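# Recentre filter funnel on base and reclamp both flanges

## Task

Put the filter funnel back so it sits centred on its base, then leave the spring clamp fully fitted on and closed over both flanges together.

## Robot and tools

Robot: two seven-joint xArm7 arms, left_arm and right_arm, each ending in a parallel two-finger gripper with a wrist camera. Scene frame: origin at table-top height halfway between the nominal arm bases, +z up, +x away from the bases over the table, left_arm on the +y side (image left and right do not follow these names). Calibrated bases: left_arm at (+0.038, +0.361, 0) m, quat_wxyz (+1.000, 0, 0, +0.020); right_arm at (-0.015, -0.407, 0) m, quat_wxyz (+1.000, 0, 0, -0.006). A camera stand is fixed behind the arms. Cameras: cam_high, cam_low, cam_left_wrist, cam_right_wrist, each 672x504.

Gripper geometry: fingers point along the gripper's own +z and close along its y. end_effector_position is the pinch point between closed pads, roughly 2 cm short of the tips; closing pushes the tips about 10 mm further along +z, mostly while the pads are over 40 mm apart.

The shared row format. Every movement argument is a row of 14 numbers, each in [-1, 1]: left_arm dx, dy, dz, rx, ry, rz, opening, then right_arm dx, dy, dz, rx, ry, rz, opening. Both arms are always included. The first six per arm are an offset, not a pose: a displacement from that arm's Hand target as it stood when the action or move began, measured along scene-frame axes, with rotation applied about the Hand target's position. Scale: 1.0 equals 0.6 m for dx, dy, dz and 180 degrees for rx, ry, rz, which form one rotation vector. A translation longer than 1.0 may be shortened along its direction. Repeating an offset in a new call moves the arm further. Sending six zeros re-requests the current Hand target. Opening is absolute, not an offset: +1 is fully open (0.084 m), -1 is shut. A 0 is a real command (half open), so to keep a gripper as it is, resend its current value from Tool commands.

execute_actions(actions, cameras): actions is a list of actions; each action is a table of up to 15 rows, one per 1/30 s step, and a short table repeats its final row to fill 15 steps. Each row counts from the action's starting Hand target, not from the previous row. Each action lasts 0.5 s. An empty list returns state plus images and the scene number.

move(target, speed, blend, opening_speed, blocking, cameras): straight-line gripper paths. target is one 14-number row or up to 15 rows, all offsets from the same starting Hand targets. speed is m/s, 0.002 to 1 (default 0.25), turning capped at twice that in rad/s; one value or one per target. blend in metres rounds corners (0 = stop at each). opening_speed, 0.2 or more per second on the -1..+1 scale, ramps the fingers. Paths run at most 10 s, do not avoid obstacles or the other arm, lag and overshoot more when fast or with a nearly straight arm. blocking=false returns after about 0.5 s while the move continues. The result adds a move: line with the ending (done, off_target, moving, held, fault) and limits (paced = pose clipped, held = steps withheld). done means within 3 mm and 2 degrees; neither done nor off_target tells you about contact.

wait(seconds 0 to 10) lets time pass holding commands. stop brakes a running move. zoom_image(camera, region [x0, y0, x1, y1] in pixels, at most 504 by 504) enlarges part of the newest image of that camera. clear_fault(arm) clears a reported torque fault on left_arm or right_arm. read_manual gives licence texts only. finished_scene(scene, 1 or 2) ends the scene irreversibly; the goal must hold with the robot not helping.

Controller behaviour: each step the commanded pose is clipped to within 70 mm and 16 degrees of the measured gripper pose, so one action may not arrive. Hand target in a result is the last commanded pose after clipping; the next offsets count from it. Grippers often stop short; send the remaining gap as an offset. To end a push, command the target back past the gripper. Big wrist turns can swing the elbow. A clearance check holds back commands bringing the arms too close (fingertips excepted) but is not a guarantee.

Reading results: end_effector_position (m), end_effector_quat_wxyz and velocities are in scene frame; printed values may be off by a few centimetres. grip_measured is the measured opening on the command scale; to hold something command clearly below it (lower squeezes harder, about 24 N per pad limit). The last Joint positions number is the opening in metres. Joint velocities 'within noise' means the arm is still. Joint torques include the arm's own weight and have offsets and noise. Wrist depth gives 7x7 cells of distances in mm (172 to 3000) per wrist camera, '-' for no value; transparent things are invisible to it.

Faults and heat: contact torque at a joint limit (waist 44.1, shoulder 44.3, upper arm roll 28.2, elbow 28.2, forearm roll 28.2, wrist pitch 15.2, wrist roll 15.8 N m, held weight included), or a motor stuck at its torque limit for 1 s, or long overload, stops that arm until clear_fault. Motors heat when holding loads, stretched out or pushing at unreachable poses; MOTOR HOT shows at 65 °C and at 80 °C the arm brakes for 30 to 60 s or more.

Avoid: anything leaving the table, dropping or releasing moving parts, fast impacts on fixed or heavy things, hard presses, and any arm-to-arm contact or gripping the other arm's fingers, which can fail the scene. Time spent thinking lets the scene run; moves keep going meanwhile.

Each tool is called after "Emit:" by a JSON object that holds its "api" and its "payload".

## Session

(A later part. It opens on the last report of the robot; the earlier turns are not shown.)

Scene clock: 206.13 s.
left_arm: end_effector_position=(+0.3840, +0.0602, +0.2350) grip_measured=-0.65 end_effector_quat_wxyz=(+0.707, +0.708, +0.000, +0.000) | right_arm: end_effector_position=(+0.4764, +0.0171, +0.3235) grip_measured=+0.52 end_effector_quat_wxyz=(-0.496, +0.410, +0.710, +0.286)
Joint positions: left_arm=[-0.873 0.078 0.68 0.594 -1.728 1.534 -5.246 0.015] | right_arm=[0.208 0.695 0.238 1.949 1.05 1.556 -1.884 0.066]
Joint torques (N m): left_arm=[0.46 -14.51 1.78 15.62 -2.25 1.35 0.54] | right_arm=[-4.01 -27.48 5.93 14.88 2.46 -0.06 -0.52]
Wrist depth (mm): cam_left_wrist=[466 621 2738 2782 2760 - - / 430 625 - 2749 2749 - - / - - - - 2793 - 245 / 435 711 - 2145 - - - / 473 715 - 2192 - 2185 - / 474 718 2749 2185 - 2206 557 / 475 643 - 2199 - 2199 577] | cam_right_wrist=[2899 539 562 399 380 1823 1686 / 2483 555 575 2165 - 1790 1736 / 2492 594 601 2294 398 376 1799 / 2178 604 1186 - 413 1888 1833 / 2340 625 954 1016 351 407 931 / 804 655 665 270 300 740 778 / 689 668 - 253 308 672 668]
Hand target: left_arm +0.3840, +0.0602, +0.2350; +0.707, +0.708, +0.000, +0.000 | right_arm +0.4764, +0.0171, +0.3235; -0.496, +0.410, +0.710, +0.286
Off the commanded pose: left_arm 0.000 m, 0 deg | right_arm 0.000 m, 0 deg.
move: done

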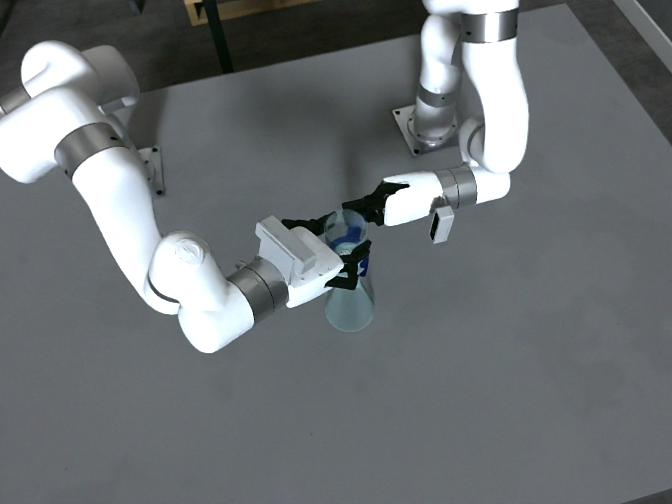

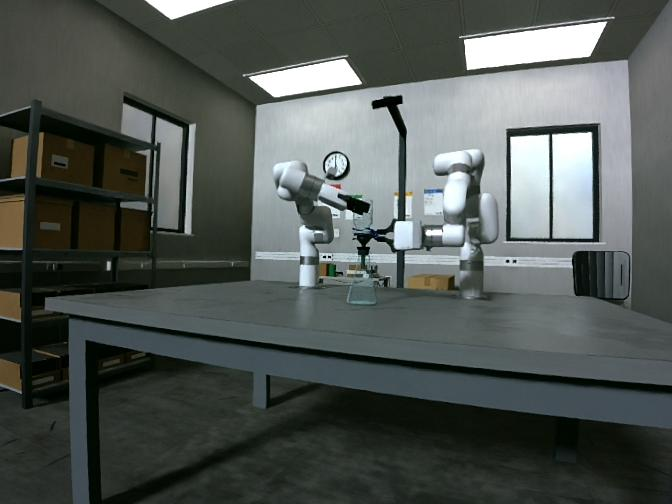

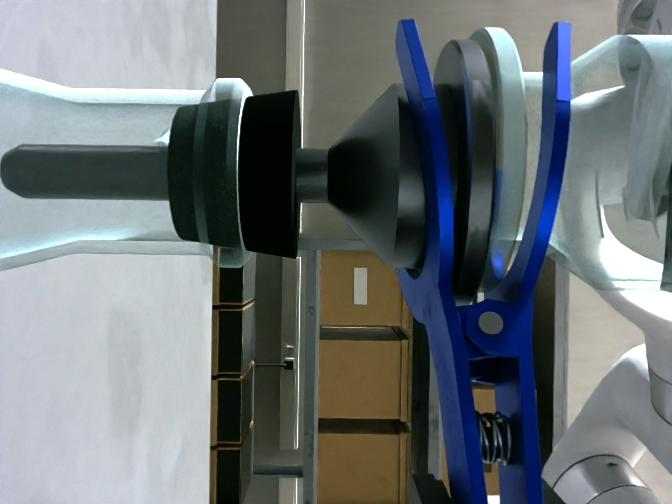

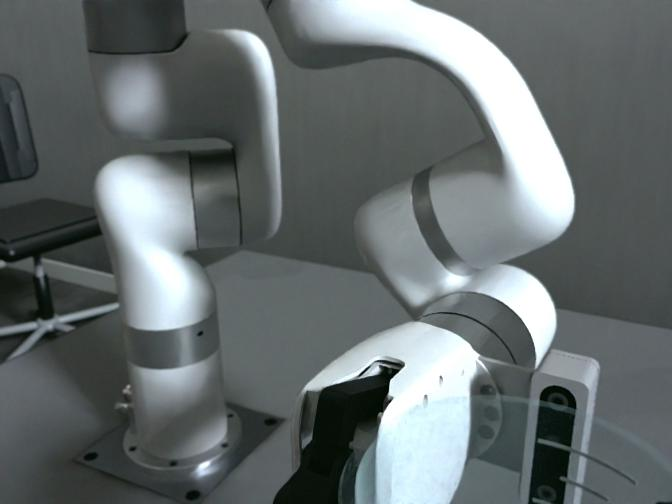

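Emit:
{"api": "move", "payload": {"target": [0,0,0,0,0,0,-0.85, 0,0,0,0,0,0,0.4], "opening_speed": 0.5, "cameras": ["cam_left_wrist"]}}

Emit:
{"api": "zoom_image", "payload": {"camera": "cam_left_wrist", "region": [370, 0, 672, 330]}}

Scene clock: 218.67 s.
left_arm: end_effector_position=(+0.3840, +0.0602, +0.2350) grip_measured=-0.70 end_effector_quat_wxyz=(+0.707, +0.708, +0.000, +0.000) | right_arm: end_effector_position=(+0.4764, +0.0171, +0.3236) grip_measured=+0.52 end_effector_quat_wxyz=(-0.496, +0.410, +0.710, +0.286)
Joint positions: left_arm=[-0.873 0.078 0.68 0.594 -1.728 1.534 -5.246 0.013] | right_arm=[0.208 0.695 0.238 1.949 1.05 1.556 -1.884 0.066]
Joint torques (N m): left_arm=[1.15 -14.26 2.48 15.53 -2.32 0.88 0.57] | right_arm=[-1.71 -26.61 4.12 15.24 1.82 -0.07 -0.6]
Wrist depth (mm): cam_left_wrist=[466 624 2805 2738 2771 - - / 431 625 - 2771 2782 - - / - - - - 2771 - 245 / 434 710 - 2165 - - - / 474 716 - 2185 - 2249 - / 475 719 2782 2206 2492 2185 558 / 477 647 2749 2199 2604 2206 576] | cam_right_wrist=[2863 541 562 400 380 1809 1681 / 2492 557 575 2185 - 1799 1741 / 2566 593 600 2286 397 376 1790 / 2178 602 1182 - 412 1893 1857 / 2372 627 946 1011 351 405 931 / 804 657 665 270 300 743 776 / 690 666 - 253 307 671 671]
Hand target: left_arm +0.3840, +0.0602, +0.2350; +0.707, +0.708, +0.000, +0.000 | right_arm +0.4764, +0.0171, +0.3235; -0.496, +0.410, +0.710, +0.286
Off the commanded pose: left_arm 0.000 m, 0 deg | right_arm 0.000 m, 0 deg.
move: done
Images, in order (width x height): cam_left_wrist 672x504.

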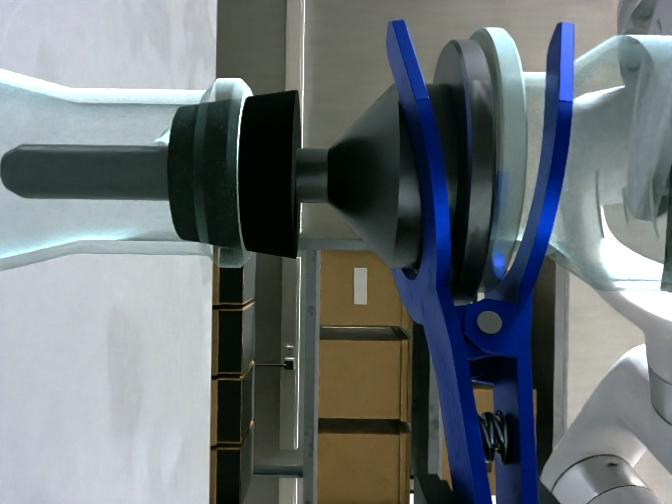

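Scaled by 1.527.

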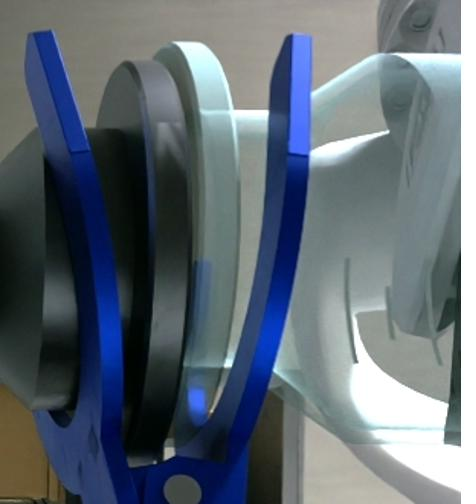

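Emit:
{"api": "move", "payload": {"target": [[-0.0188,0.0068,0,0,0,0,-0.85, 0,0,0.0,0,0,0,0.4],[-0.0188,0.0068,0,0,0,0,-0.85, 0,0,0.0042,0,0,0,0.4]], "speed": 0.05, "cameras": ["cam_left_wrist","cam_low","cam_high"]}}

Emit:
{"api": "zoom_image", "payload": {"camera": "cam_left_wrist", "region": [370, 0, 672, 330]}}

Emit:
{"api": "zoom_image", "payload": {"camera": "cam_low", "region": [320, 180, 420, 280]}}

Scene clock: 227.90 s.
left_arm: end_effector_position=(+0.3727, +0.0643, +0.2350) grip_measured=-0.70 end_effector_quat_wxyz=(+0.707, +0.708, +0.000, +0.000) | right_arm: end_effector_position=(+0.4764, +0.0171, +0.3260) grip_measured=+0.52 end_effector_quat_wxyz=(-0.496, +0.410, +0.710, +0.286)
Joint positions: left_arm=[-0.873 0.038 0.684 0.555 -1.711 1.516 -5.236 0.013] | right_arm=[0.208 0.693 0.238 1.953 1.05 1.558 -1.879 0.066]
Joint torques (N m): left_arm=[1.4 -13.93 0.96 13.49 0.04 0.77 0.8] | right_arm=[-3.5 -27.32 5.84 17.05 2.65 0.84 0.42]
Wrist depth (mm): cam_left_wrist=[431 624 - 2793 - - - / - - - - - - 235 / 435 - - - - - 254 / 472 632 2172 2249 2634 - - / 474 713 - 2228 2206 2220 465 / 474 720 2771 2206 2405 2206 562 / 477 643 2749 2213 2604 2199 568] | cam_right_wrist=[2886 548 567 407 393 1795 1715 / 2492 560 577 2206 - 1813 1732 / 2501 597 603 2279 405 391 1804 / 2206 602 1188 438 421 1882 1867 / 2372 630 953 1016 363 441 936 / 805 659 - 275 329 785 778 / 693 671 - 270 344 675 673]
Hand target: left_arm +0.3727, +0.0643, +0.2350; +0.707, +0.708, +0.000, +0.000 | right_arm +0.4764, +0.0171, +0.3261; -0.496, +0.410, +0.710, +0.286
Off the commanded pose: left_arm 0.000 m, 0 deg | right_arm 0.000 m, 0 deg.
move: done
Images, in order (width x height): cam_high 672x504, cam_low 672x504, cam_left_wrist 672x504.

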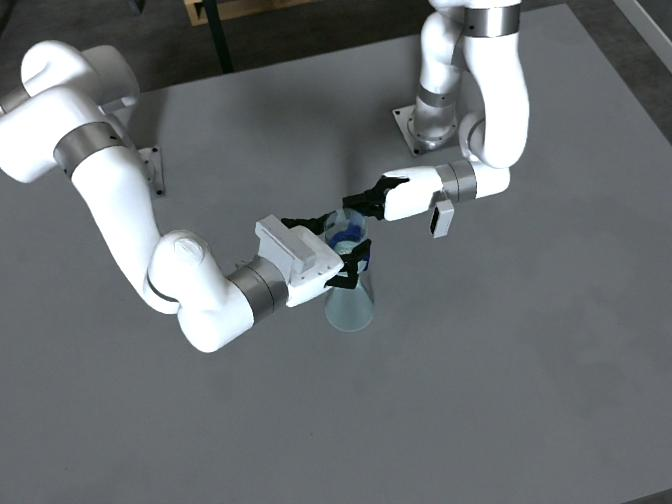

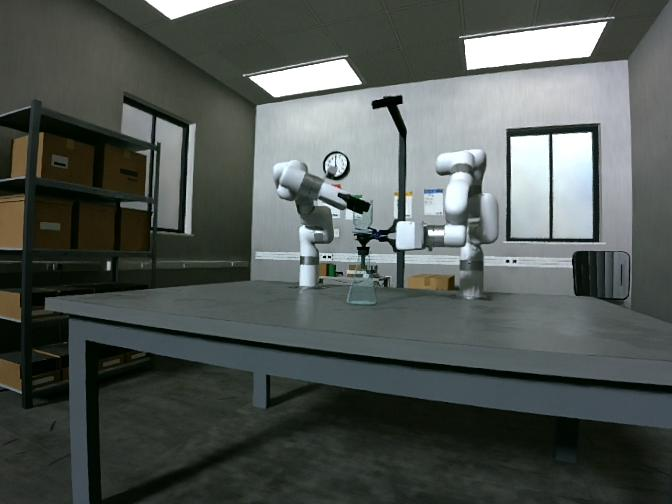

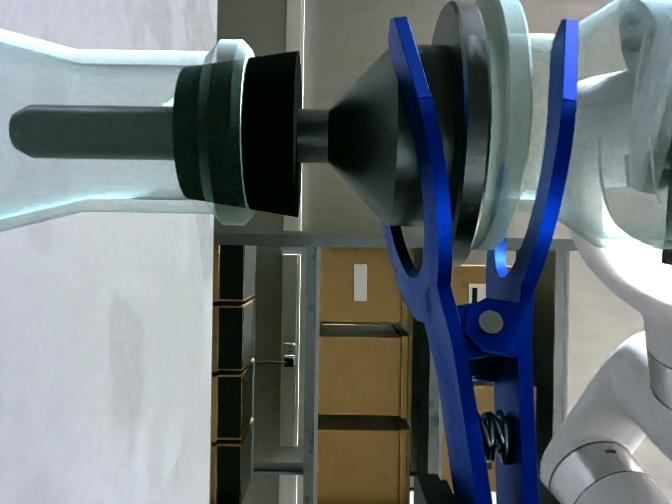

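Scaled by 1.527.

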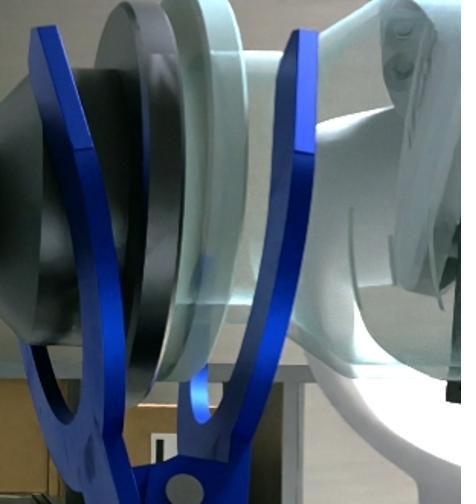

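Scaled by 5.040.

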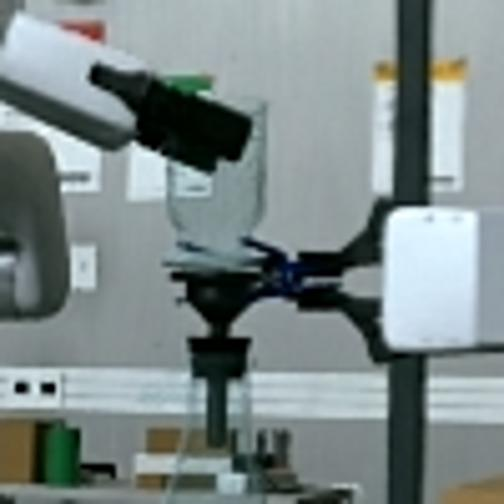

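Emit:
{"api": "move", "payload": {"target": [0,0,0,0,0,0,-0.85, -0.006,0,0,0,0,0,0.4], "speed": 0.05, "cameras": ["cam_left_wrist","cam_low"]}}

Emit:
{"api": "zoom_image", "payload": {"camera": "cam_left_wrist", "region": [440, 0, 560, 120]}}

Emit:
{"api": "zoom_image", "payload": {"camera": "cam_left_wrist", "region": [430, 180, 550, 300]}}

Emit:
{"api": "zoom_image", "payload": {"camera": "cam_low", "region": [345, 195, 385, 275]}}

Scene clock: 243.83 s.
left_arm: end_effector_position=(+0.3727, +0.0643, +0.2350) grip_measured=-0.70 end_effector_quat_wxyz=(+0.707, +0.708, +0.000, +0.000) | right_arm: end_effector_position=(+0.4728, +0.0171, +0.3261) grip_measured=+0.52 end_effector_quat_wxyz=(-0.496, +0.410, +0.710, +0.286)
Joint positions: left_arm=[-0.873 0.038 0.684 0.555 -1.711 1.516 -5.236 0.013] | right_arm=[0.208 0.678 0.239 1.929 1.053 1.553 -1.886 0.066]
Joint torques (N m): left_arm=[1.34 -14.19 0.93 14.49 -1.13 0.86 0.84] | right_arm=[-3.71 -27.61 5.66 15.22 2.38 -0.15 -0.53]
Wrist depth (mm): cam_left_wrist=[432 625 932 2749 2805 - - / - - - - - - 234 / 435 - - - - - - / 472 710 2185 2199 2624 - - / 473 715 2738 2185 2199 2235 480 / 475 723 2782 2220 2439 2242 587 / 477 643 2738 2185 2634 2192 577] | cam_right_wrist=[2874 545 566 407 390 1818 1694 / 2528 555 576 2192 - 1795 1736 / 2538 595 599 2228 400 386 1804 / 2199 597 1192 439 421 1893 1847 / 2372 626 957 1017 360 430 935 / 805 657 655 285 319 744 781 / 694 669 - 262 331 675 671]
Hand target: left_arm +0.3727, +0.0643, +0.2350; +0.707, +0.708, +0.000, +0.000 | right_arm +0.4728, +0.0171, +0.3261; -0.496, +0.410, +0.710, +0.286
Off the commanded pose: left_arm 0.000 m, 0 deg | right_arm 0.000 m, 0 deg.
move: done
Images, in order (width x height): cam_low 672x504, cam_left_wrist 672x504.

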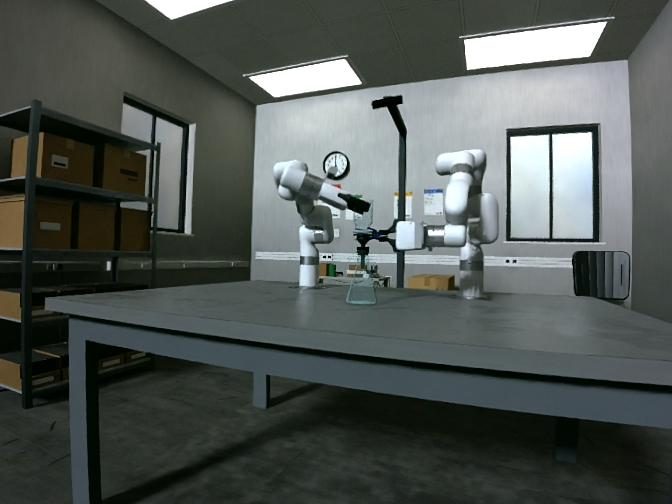

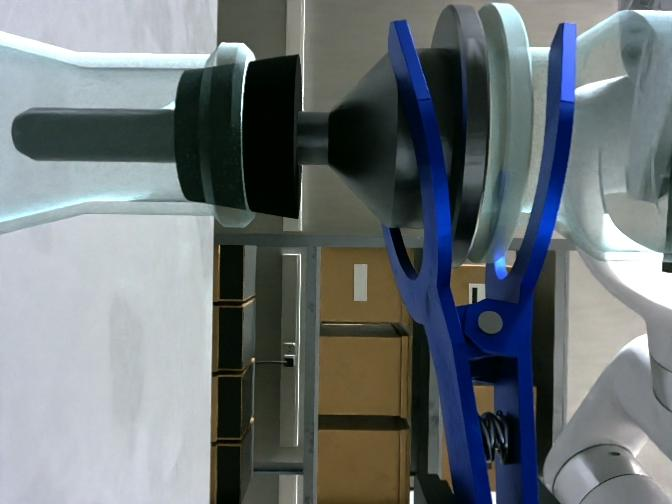

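Scaled by 4.200.

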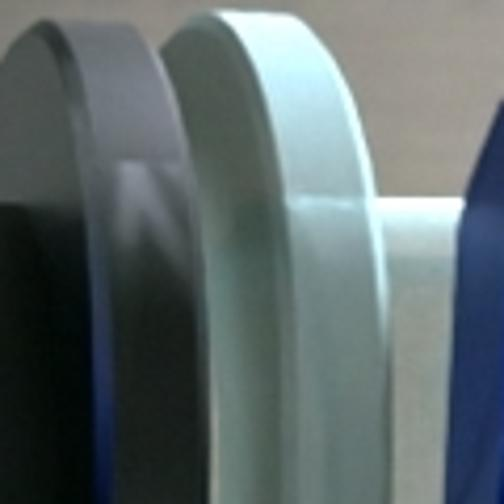

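Scaled by 4.200.

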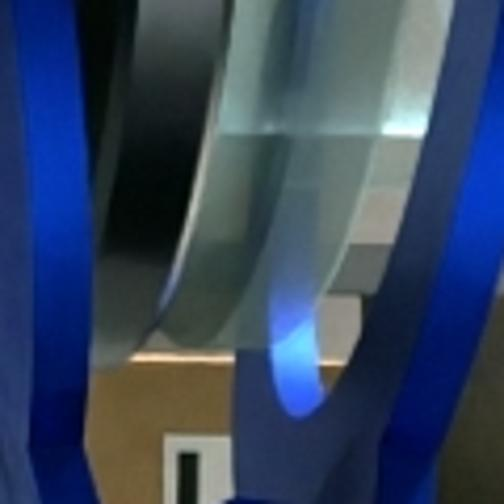

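Scaled by 6.300.

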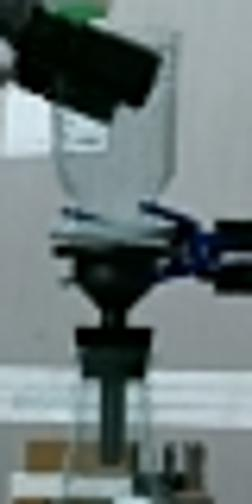

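Emit:
{"api": "move", "payload": {"target": [0,0,0,0,0,0,-0.85, -0.0015,-0.0006,0,0,0,0,0.4], "speed": 0.05, "cameras": ["cam_left_wrist","cam_low","cam_high"]}}

Emit:
{"api": "zoom_image", "payload": {"camera": "cam_left_wrist", "region": [440, 0, 560, 120]}}

Emit:
{"api": "zoom_image", "payload": {"camera": "cam_left_wrist", "region": [430, 180, 550, 300]}}

Emit:
{"api": "zoom_image", "payload": {"camera": "cam_high", "region": [310, 190, 390, 290]}}

Emit:
{"api": "zoom_image", "payload": {"camera": "cam_low", "region": [340, 195, 390, 245]}}

Scene clock: 263.90 s.
left_arm: end_effector_position=(+0.3727, +0.0643, +0.2350) grip_measured=-0.70 end_effector_quat_wxyz=(+0.707, +0.708, +0.000, +0.000) | right_arm: end_effector_position=(+0.4719, +0.0167, +0.3261) grip_measured=+0.52 end_effector_quat_wxyz=(-0.496, +0.410, +0.710, +0.286)
Joint positions: left_arm=[-0.873 0.038 0.684 0.555 -1.711 1.516 -5.236 0.013] | right_arm=[0.207 0.674 0.239 1.923 1.054 1.552 -1.888 0.066]
Joint torques (N m): left_arm=[1.4 -14.11 1.14 15.95 -2.2 0.91 0.84] | right_arm=[-3.62 -26.61 5.74 15.03 2.39 -0.01 -0.66]
Wrist depth (mm): cam_left_wrist=[431 621 2793 2793 2793 - - / - - - - - - 234 / 434 - - - - - - / 472 712 2185 2206 - - - / 473 713 2749 2220 2206 2192 481 / 474 717 2782 2199 2405 2213 585 / 476 645 2771 2192 2595 2192 577] | cam_right_wrist=[2828 545 566 407 392 1804 1698 / 2501 557 576 2172 - 1809 1741 / 2528 594 598 2257 402 383 1790 / 2192 599 1194 441 421 1914 1833 / 2397 625 956 1014 346 428 937 / 809 657 657 269 317 744 782 / 692 673 - 262 337 675 675]
Hand target: left_arm +0.3727, +0.0643, +0.2350; +0.707, +0.708, +0.000, +0.000 | right_arm +0.4719, +0.0167, +0.3261; -0.496, +0.410, +0.710, +0.286
Off the commanded pose: left_arm 0.000 m, 0 deg | right_arm 0.000 m, 0 deg.
move: done
Images, in order (width x height): cam_high 672x504, cam_low 672x504, cam_left_wrist 672x504.

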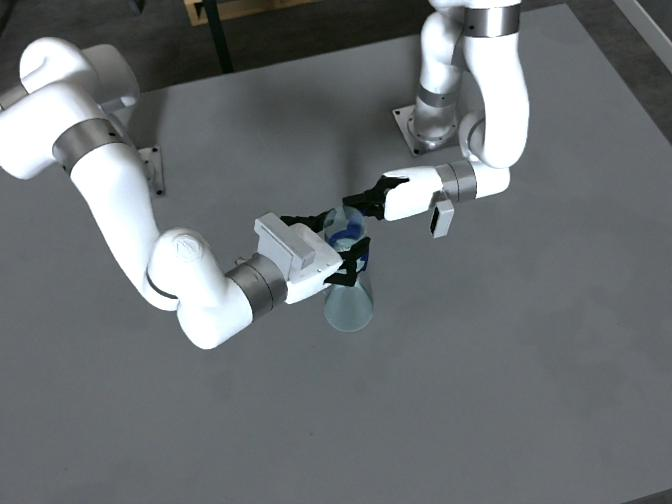

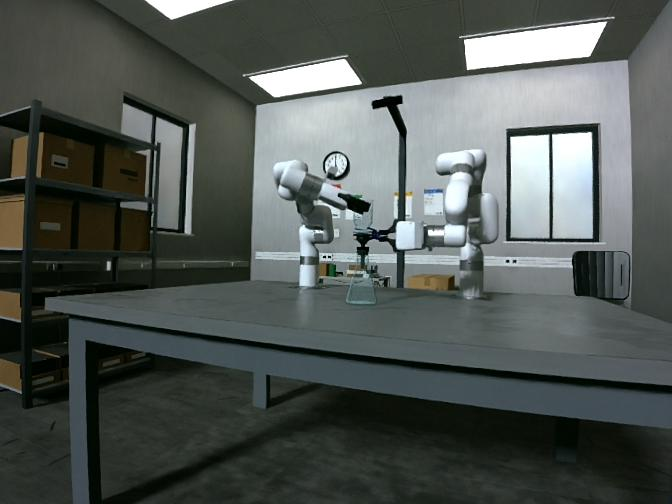

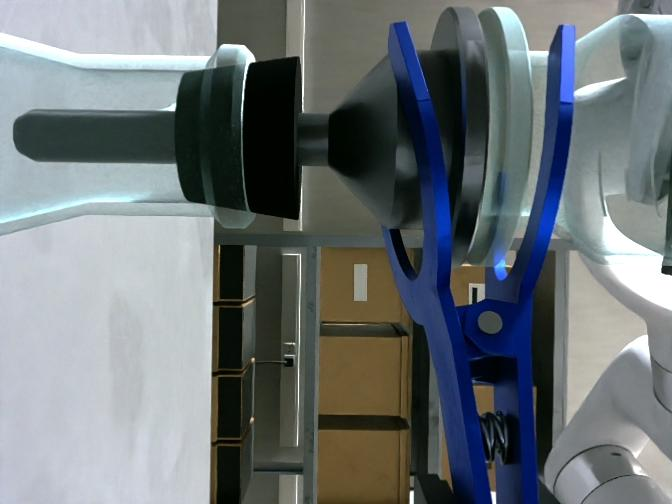

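Scaled by 4.200.

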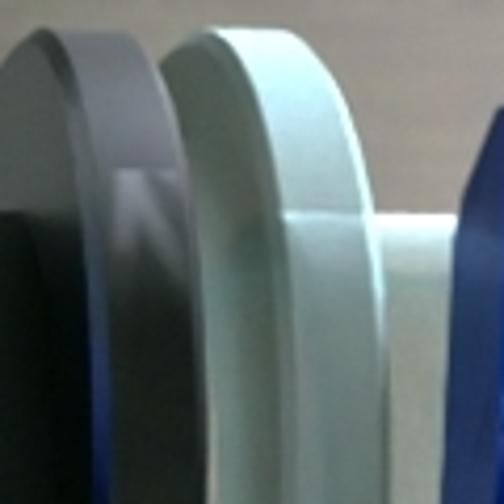

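Scaled by 4.200.

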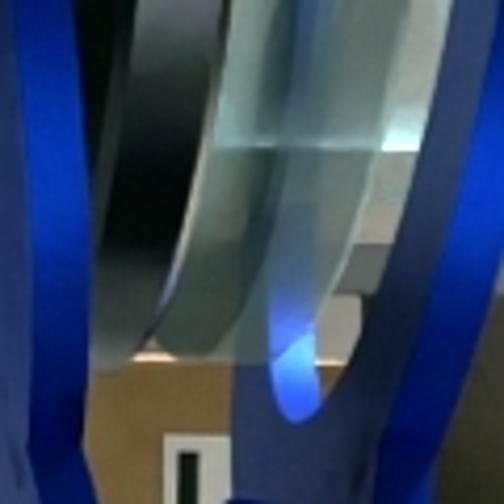

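Scaled by 5.040.

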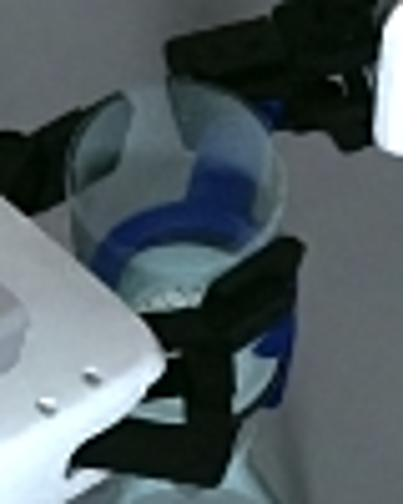

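Scaled by 10.080.

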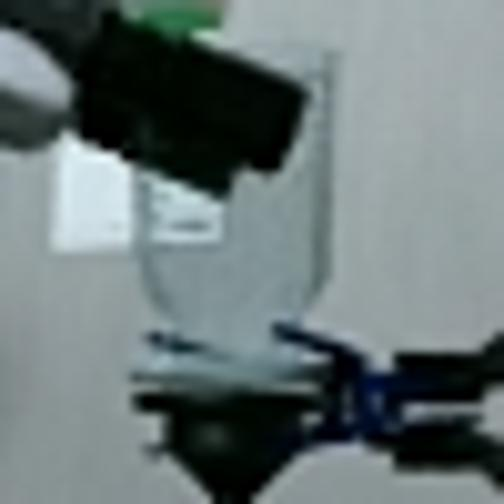

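Emit:
{"api": "move", "payload": {"target": [0,0,0,0,0,0,-0.85, -0.0008,0,-0.0065,0,0,0,0.4], "speed": 0.03, "cameras": ["cam_left_wrist","cam_low","cam_high"]}}

Emit:
{"api": "zoom_image", "payload": {"camera": "cam_left_wrist", "region": [440, 0, 560, 120]}}

Emit:
{"api": "zoom_image", "payload": {"camera": "cam_left_wrist", "region": [430, 180, 550, 300]}}

Emit:
{"api": "zoom_image", "payload": {"camera": "cam_low", "region": [340, 195, 390, 245]}}

Scene clock: 282.00 s.
left_arm: end_effector_position=(+0.3727, +0.0643, +0.2350) grip_measured=-0.70 end_effector_quat_wxyz=(+0.707, +0.708, +0.000, +0.000) | right_arm: end_effector_position=(+0.4714, +0.0167, +0.3222) grip_measured=+0.52 end_effector_quat_wxyz=(-0.496, +0.410, +0.710, +0.286)
Joint positions: left_arm=[-0.873 0.038 0.684 0.555 -1.711 1.516 -5.236 0.013] | right_arm=[0.207 0.674 0.238 1.913 1.054 1.548 -1.896 0.066]
Joint torques (N m): left_arm=[1.73 -13.84 2.06 16.14 -2.18 0.95 0.8] | right_arm=[-0.07 -22.75 2.69 14.37 2.03 -0.04 -0.42]
Wrist depth (mm): cam_left_wrist=[432 698 2793 2828 2828 - - / - - - - - - 230 / 434 - - - - - 251 / 471 715 2192 2178 2220 - - / 473 715 - 2172 2199 2220 461 / 475 721 2828 2178 2405 2192 585 / 476 641 2771 2178 2644 2206 581] | cam_right_wrist=[2874 544 563 407 386 1790 1711 / 2483 557 578 2192 - 1809 1732 / 2501 591 599 2242 403 381 1813 / 2172 601 1180 - 421 1908 1842 / 2356 624 952 1005 353 424 926 / 798 658 654 265 315 743 775 / 686 667 - 259 337 669 667]
Hand target: left_arm +0.3727, +0.0643, +0.2350; +0.707, +0.708, +0.000, +0.000 | right_arm +0.4714, +0.0167, +0.3222; -0.496, +0.410, +0.710, +0.286
Off the commanded pose: left_arm 0.000 m, 0 deg | right_arm 0.000 m, 0 deg.
move: done
Images, in order (width x height): cam_high 672x504, cam_low 672x504, cam_left_wrist 672x504.

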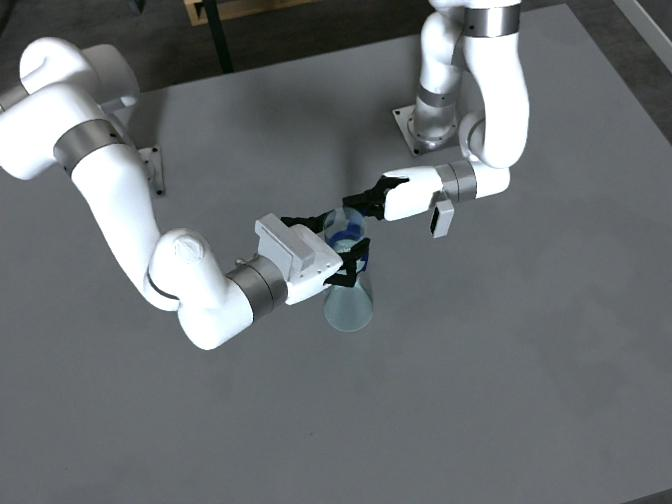

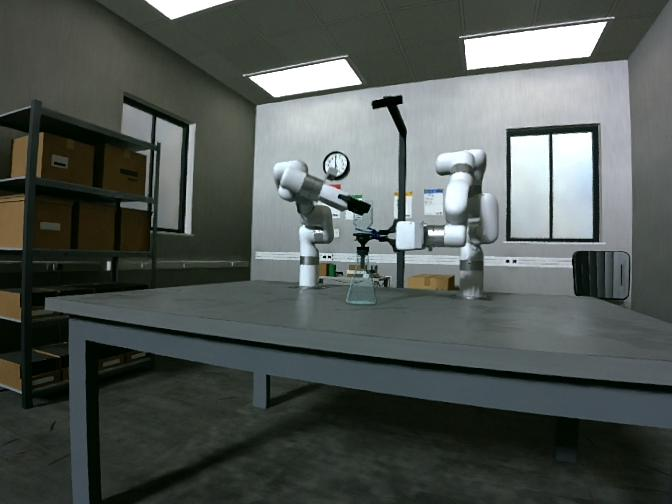

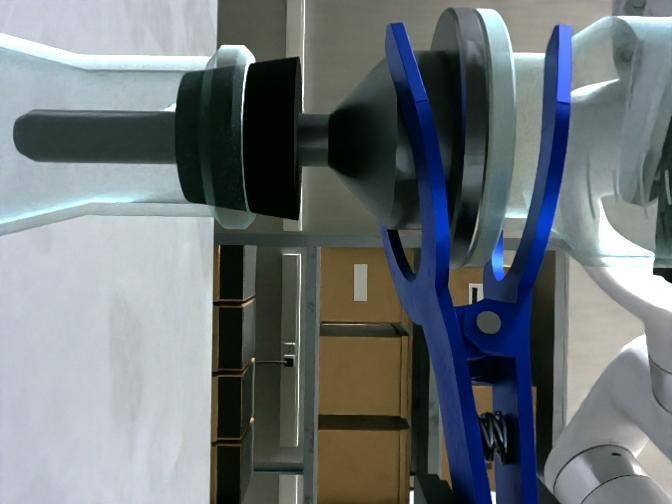

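Scaled by 4.200.

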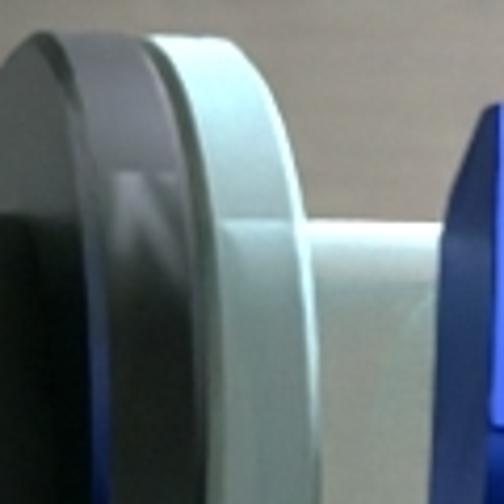

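Scaled by 4.200.

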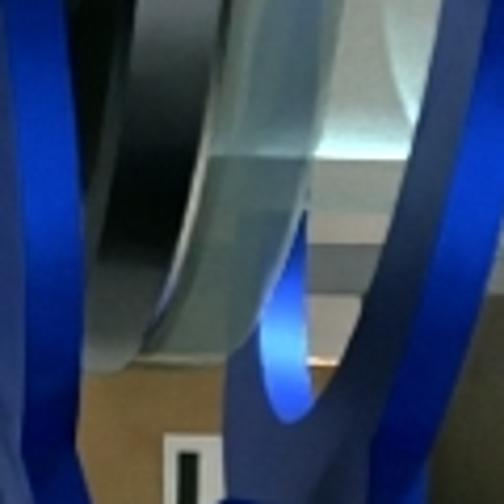

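Scaled by 10.080.

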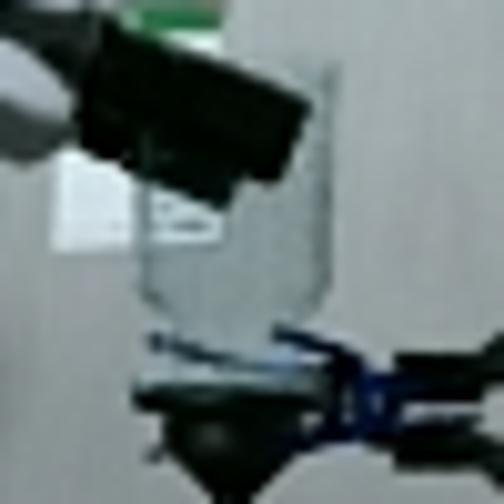

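Emit:
{"api": "move", "payload": {"target": [[0,0,0,0,0,0,-0.85, 0,0,0,0,0,0,0.85],[0,0,0,0,0,0,-0.85, 0.0667,-0.1155,0,0,0,0,0.85],[0,0,0,0,0,0,-0.85, 0.13,-0.2445,-0.07,0,0,0,0.85]], "speed": [0.1,0.12,0.25], "opening_speed": 0.6, "blend": [0,0.02,0], "cameras": ["cam_left_wrist","cam_right_wrist","cam_high"]}}

Emit:
{"api": "zoom_image", "payload": {"camera": "cam_right_wrist", "region": [260, 250, 560, 475]}}

Scene clock: 293.00 s.
left_arm: end_effector_position=(+0.3727, +0.0643, +0.2350) grip_measured=-0.70 end_effector_quat_wxyz=(+0.707, +0.708, +0.000, +0.000) | right_arm: end_effector_position=(+0.5494, -0.1300, +0.2802) grip_measured=+0.85 end_effector_quat_wxyz=(-0.496, +0.410, +0.710, +0.286)
Joint positions: left_arm=[-0.873 0.038 0.684 0.555 -1.711 1.516 -5.236 0.013] | right_arm=[0.008 0.944 0.179 2.27 0.976 1.839 -1.935 0.078]
Joint torques (N m): left_arm=[0.46 -13.77 0 15.98 -2.04 0.91 0.77] | right_arm=[-3.93 -24.72 5.16 15.83 0.79 0.8 0.54]
Wrist depth (mm): cam_left_wrist=[432 622 2828 2805 - 379 2771 / - - - - - 552 2782 / 434 - - - - 2771 2793 / 470 713 2228 2185 2178 - 545 / 475 717 - 2178 - 660 560 / 476 719 2771 2192 2624 663 2805 / 476 643 2782 2178 - 552 2782] | cam_right_wrist=[2899 711 703 2271 514 1935 1813 / 2696 2685 737 765 536 1957 1847 / 2604 2439 753 568 513 2062 1935 / - 1081 768 395 484 1141 1924 / 929 863 802 342 325 850 889 / 723 721 719 294 287 703 700 / 619 619 614 611 310 607 603]
Hand target: left_arm +0.3727, +0.0643, +0.2350; +0.707, +0.708, +0.000, +0.000 | right_arm +0.5494, -0.1300, +0.2802; -0.496, +0.410, +0.710, +0.286
Off the commanded pose: left_arm 0.000 m, 0 deg | right_arm 0.000 m, 0 deg.
move: done
Images, in order (width x height): cam_high 672x504, cam_left_wrist 672x504, cam_right_wrist 672x504.

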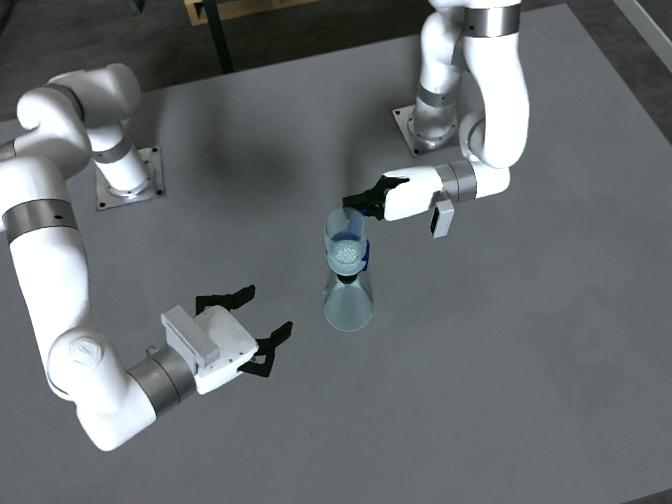

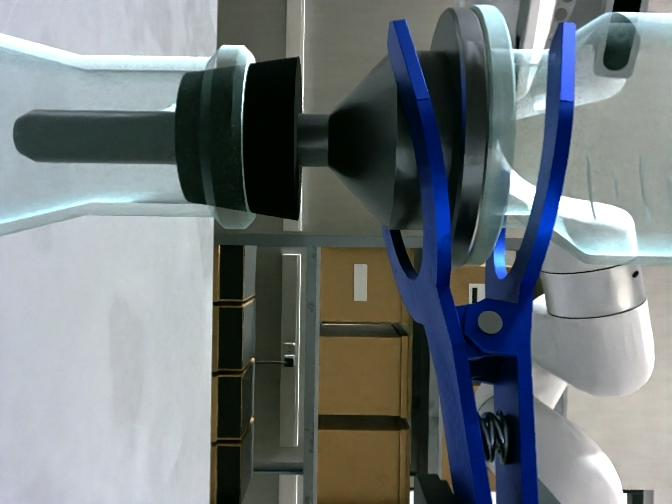

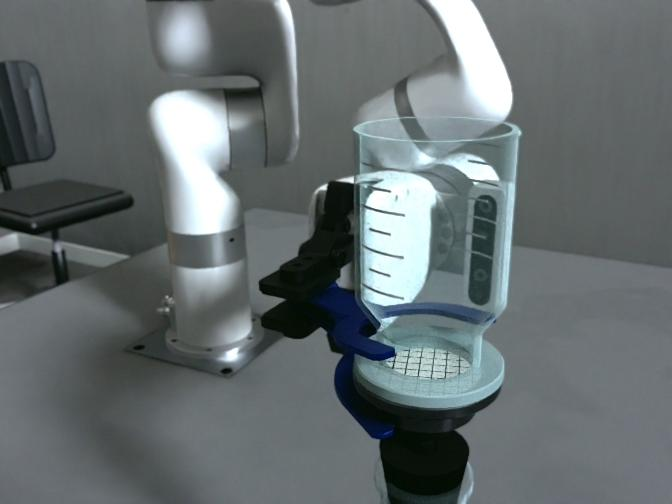

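Scaled by 1.680.

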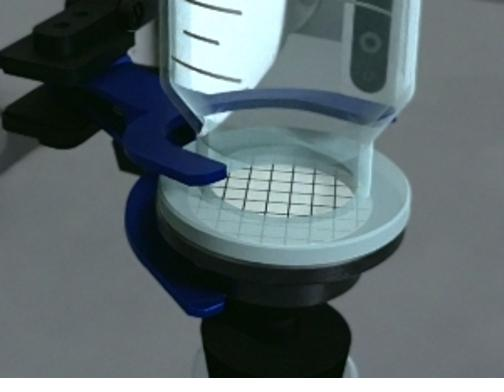

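Emit:
{"api": "zoom_image", "payload": {"camera": "cam_right_wrist", "region": [335, 325, 425, 425]}}

Emit:
{"api": "zoom_image", "payload": {"camera": "cam_right_wrist", "region": [430, 325, 520, 425]}}

Emit:
{"api": "zoom_image", "payload": {"camera": "cam_left_wrist", "region": [430, 180, 550, 300]}}

Emit:
{"api": "zoom_image", "payload": {"camera": "cam_left_wrist", "region": [440, 0, 560, 120]}}

Scaled by 5.040.

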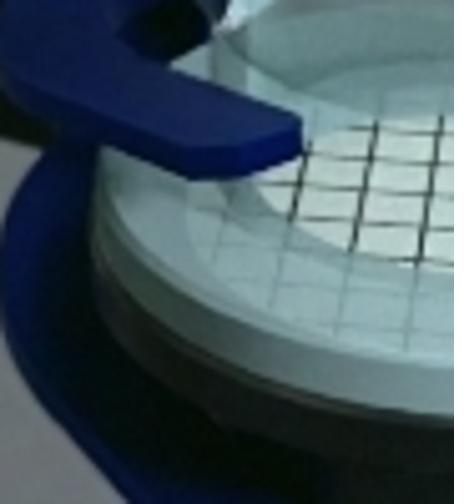

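Scaled by 5.040.

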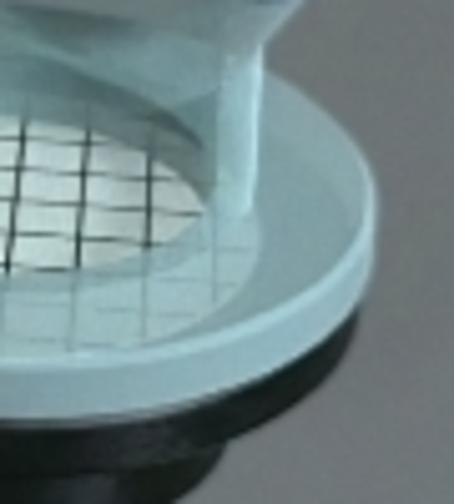

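Scaled by 4.200.

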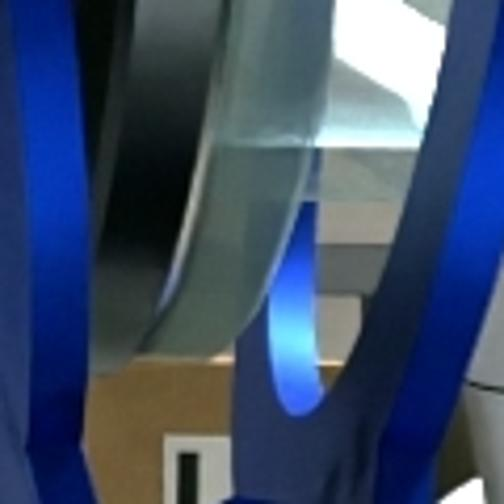

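Scaled by 4.200.

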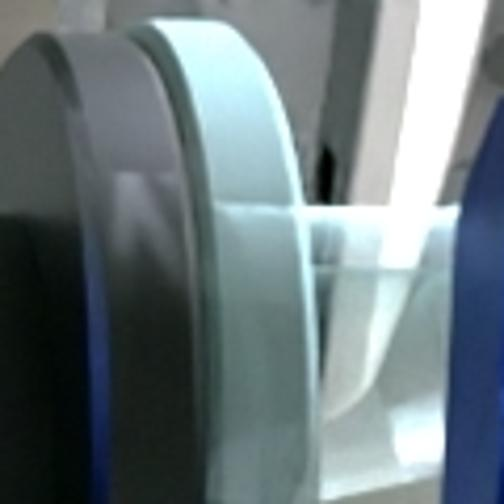

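Emit:
{"api": "move", "payload": {"target": [0.0142,-0.0052,0.0008,0,0,0,-0.85, 0,0,0,0,0,0,0.85], "speed": 0.04, "cameras": ["cam_left_wrist","cam_right_wrist"]}}

Emit:
{"api": "zoom_image", "payload": {"camera": "cam_right_wrist", "region": [310, 290, 530, 455]}}

Emit:
{"api": "zoom_image", "payload": {"camera": "cam_left_wrist", "region": [370, 0, 670, 330]}}

Scene clock: 314.73 s.
left_arm: end_effector_position=(+0.3812, +0.0612, +0.2355) grip_measured=-0.70 end_effector_quat_wxyz=(+0.707, +0.708, +0.000, +0.000) | right_arm: end_effector_position=(+0.5494, -0.1300, +0.2802) grip_measured=+0.85 end_effector_quat_wxyz=(-0.496, +0.410, +0.710, +0.286)
Joint positions: left_arm=[-0.873 0.067 0.681 0.585 -1.723 1.528 -5.245 0.013] | right_arm=[0.008 0.944 0.179 2.27 0.976 1.839 -1.935 0.078]
Joint torques (N m): left_arm=[-1.1 -11.92 0.44 17.16 -2.91 1.74 -0.53] | right_arm=[-3.2 -25.02 4.7 15.82 0.77 0.89 0.71]
Wrist depth (mm): cam_left_wrist=[466 625 2771 2793 - 377 2749 / 433 - - - - 537 2793 / - - - - - 2839 2793 / 437 716 - 2178 - 556 542 / 474 718 - 2185 - 599 556 / 475 718 2793 2199 2624 660 2760 / 478 646 2771 2228 2614 561 2760] | cam_right_wrist=[2886 708 702 2309 508 1893 1842 / 2685 2685 738 2279 530 1940 1862 / 2604 2439 756 565 500 2002 1935 / - 1086 782 395 468 1143 1962 / 930 867 798 352 324 845 895 / 727 721 713 286 287 703 706 / 621 620 616 - 310 607 603]
Hand target: left_arm +0.3812, +0.0612, +0.2355; +0.707, +0.708, +0.000, +0.000 | right_arm +0.5494, -0.1300, +0.2802; -0.496, +0.410, +0.710, +0.286
Off the commanded pose: left_arm 0.000 m, 0 deg | right_arm 0.000 m, 0 deg.
move: done
Images, in order (width x height): cam_left_wrist 672x504, cam_right_wrist 672x504.

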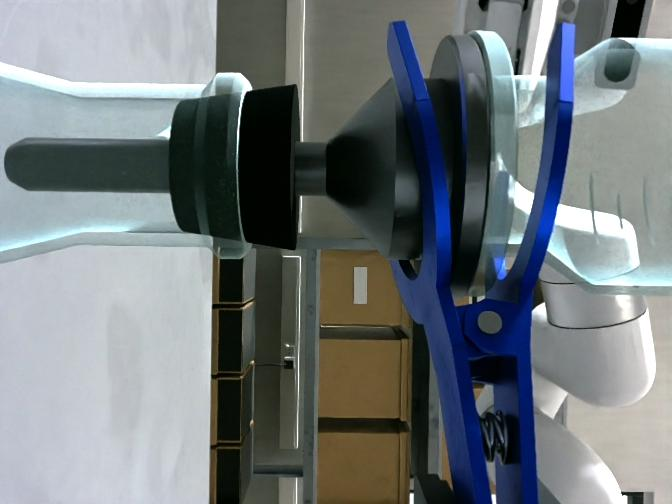

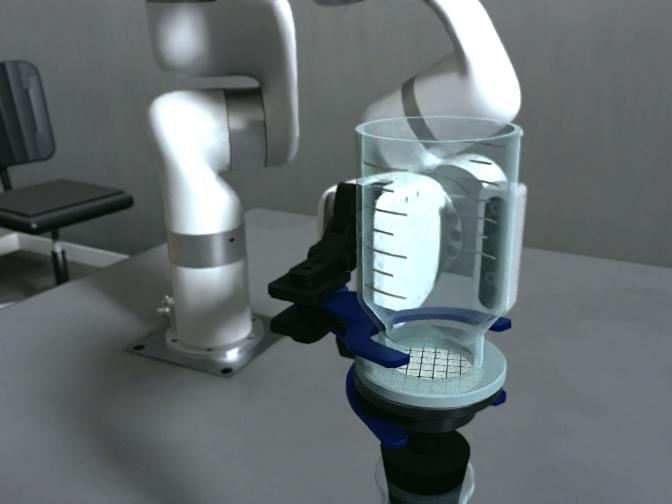

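Scaled by 2.291.

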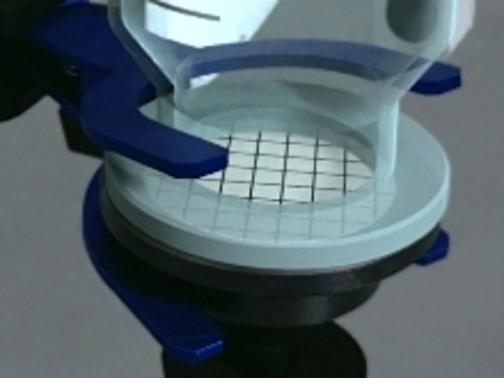

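Scaled by 1.527.

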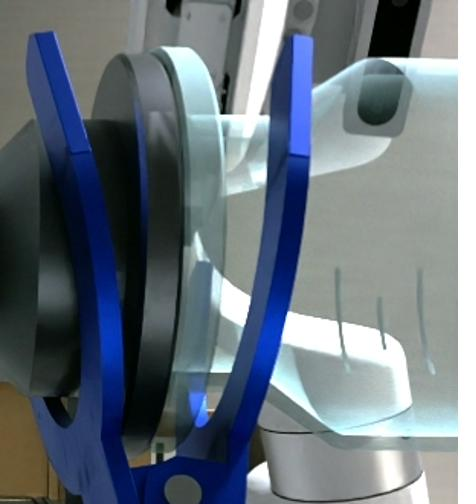

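Emit:
{"api": "move", "payload": {"target": [[0,0,0,0,0,0,-0.85, -0.0633,0.129,0.07,0,0,0,0.85],[0,0,0,0,0,0,-0.85, -0.1277,0.2445,0.07,0,0,0,0.4],[0,0,0,0,0,0,-0.85, -0.1298,0.2445,0.07,0,0,0,0.4]], "speed": [0.2,0.08,0.02], "opening_speed": 0.5, "blend": [0.01,0,0], "cameras": ["cam_left_wrist","cam_high"]}}

Emit:
{"api": "zoom_image", "payload": {"camera": "cam_left_wrist", "region": [440, 15, 560, 135]}}

Emit:
{"api": "zoom_image", "payload": {"camera": "cam_left_wrist", "region": [430, 210, 550, 330]}}

Scene clock: 329.17 s.
left_arm: end_effector_position=(+0.3812, +0.0612, +0.2355) grip_measured=-0.70 end_effector_quat_wxyz=(+0.707, +0.708, +0.000, +0.000) | right_arm: end_effector_position=(+0.4716, +0.0167, +0.3222) grip_measured=+0.52 end_effector_quat_wxyz=(-0.496, +0.410, +0.710, +0.286)
Joint positions: left_arm=[-0.873 0.067 0.681 0.585 -1.723 1.528 -5.245 0.013] | right_arm=[0.208 0.674 0.236 1.914 1.055 1.549 -1.896 0.066]
Joint torques (N m): left_arm=[0.91 -11.93 2.01 16.98 -2.84 1.21 -0.44] | right_arm=[-3.19 -25.18 4.4 13.06 1.55 0.03 -0.41]
Wrist depth (mm): cam_left_wrist=[466 625 2782 2760 2805 - - / 434 - - - - - 225 / - - - - 2816 - 244 / 437 715 - 2158 - - - / 474 718 - 2178 - 2242 - / 475 721 2805 2185 2422 2448 563 / 477 644 2771 2185 2575 2213 584] | cam_right_wrist=[2828 540 561 401 380 1781 1702 / 2501 554 574 2199 - 394 1719 / 2519 591 598 2286 400 378 1795 / 2178 601 1178 - 414 427 1847 / 2405 629 949 1011 324 396 927 / 804 659 661 280 295 736 776 / 682 666 - 253 298 670 669]
Hand target: left_arm +0.3812, +0.0612, +0.2355; +0.707, +0.708, +0.000, +0.000 | right_arm +0.4716, +0.0167, +0.3222; -0.496, +0.410, +0.710, +0.286
Off the commanded pose: left_arm 0.000 m, 0 deg | right_arm 0.000 m, 0 deg.
move: done
Images, in order (width x height): cam_high 672x504, cam_left_wrist 672x504.

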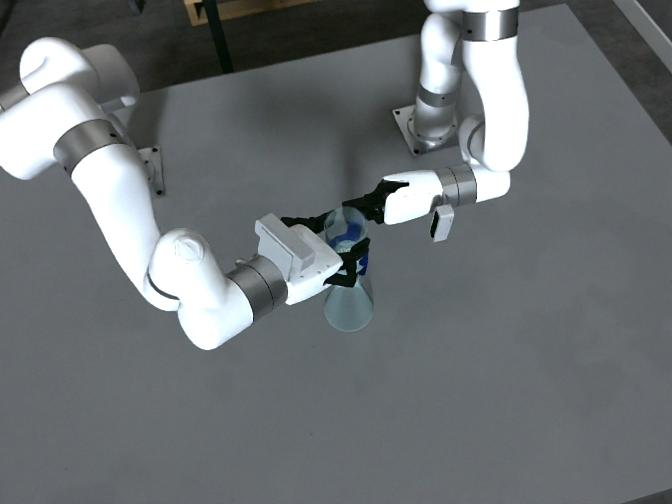

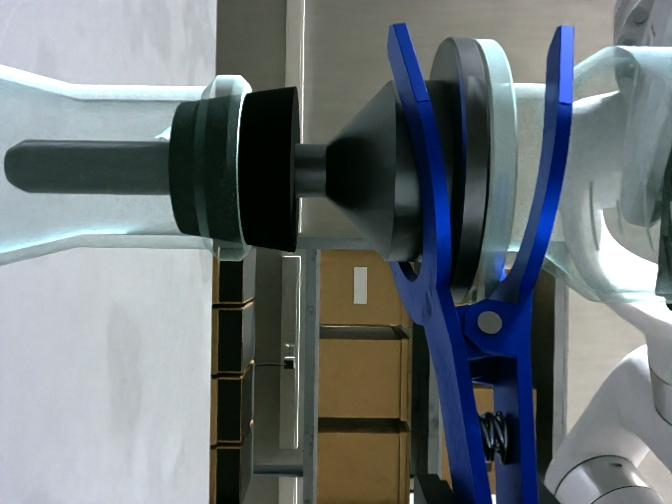

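Scaled by 4.200.

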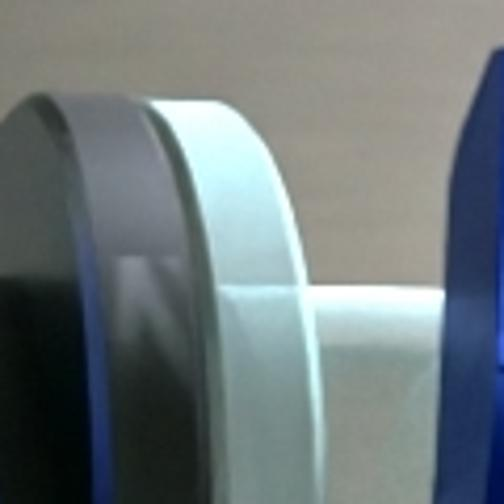

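Scaled by 4.200.

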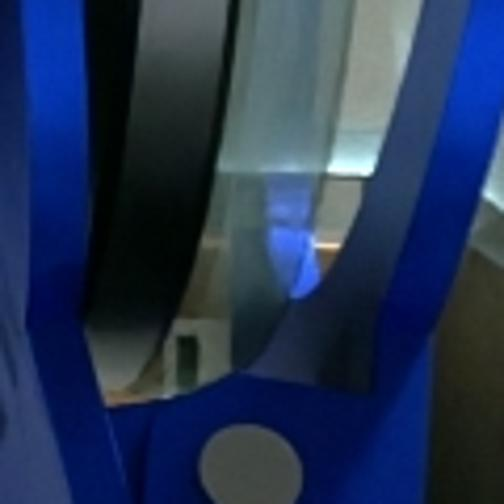

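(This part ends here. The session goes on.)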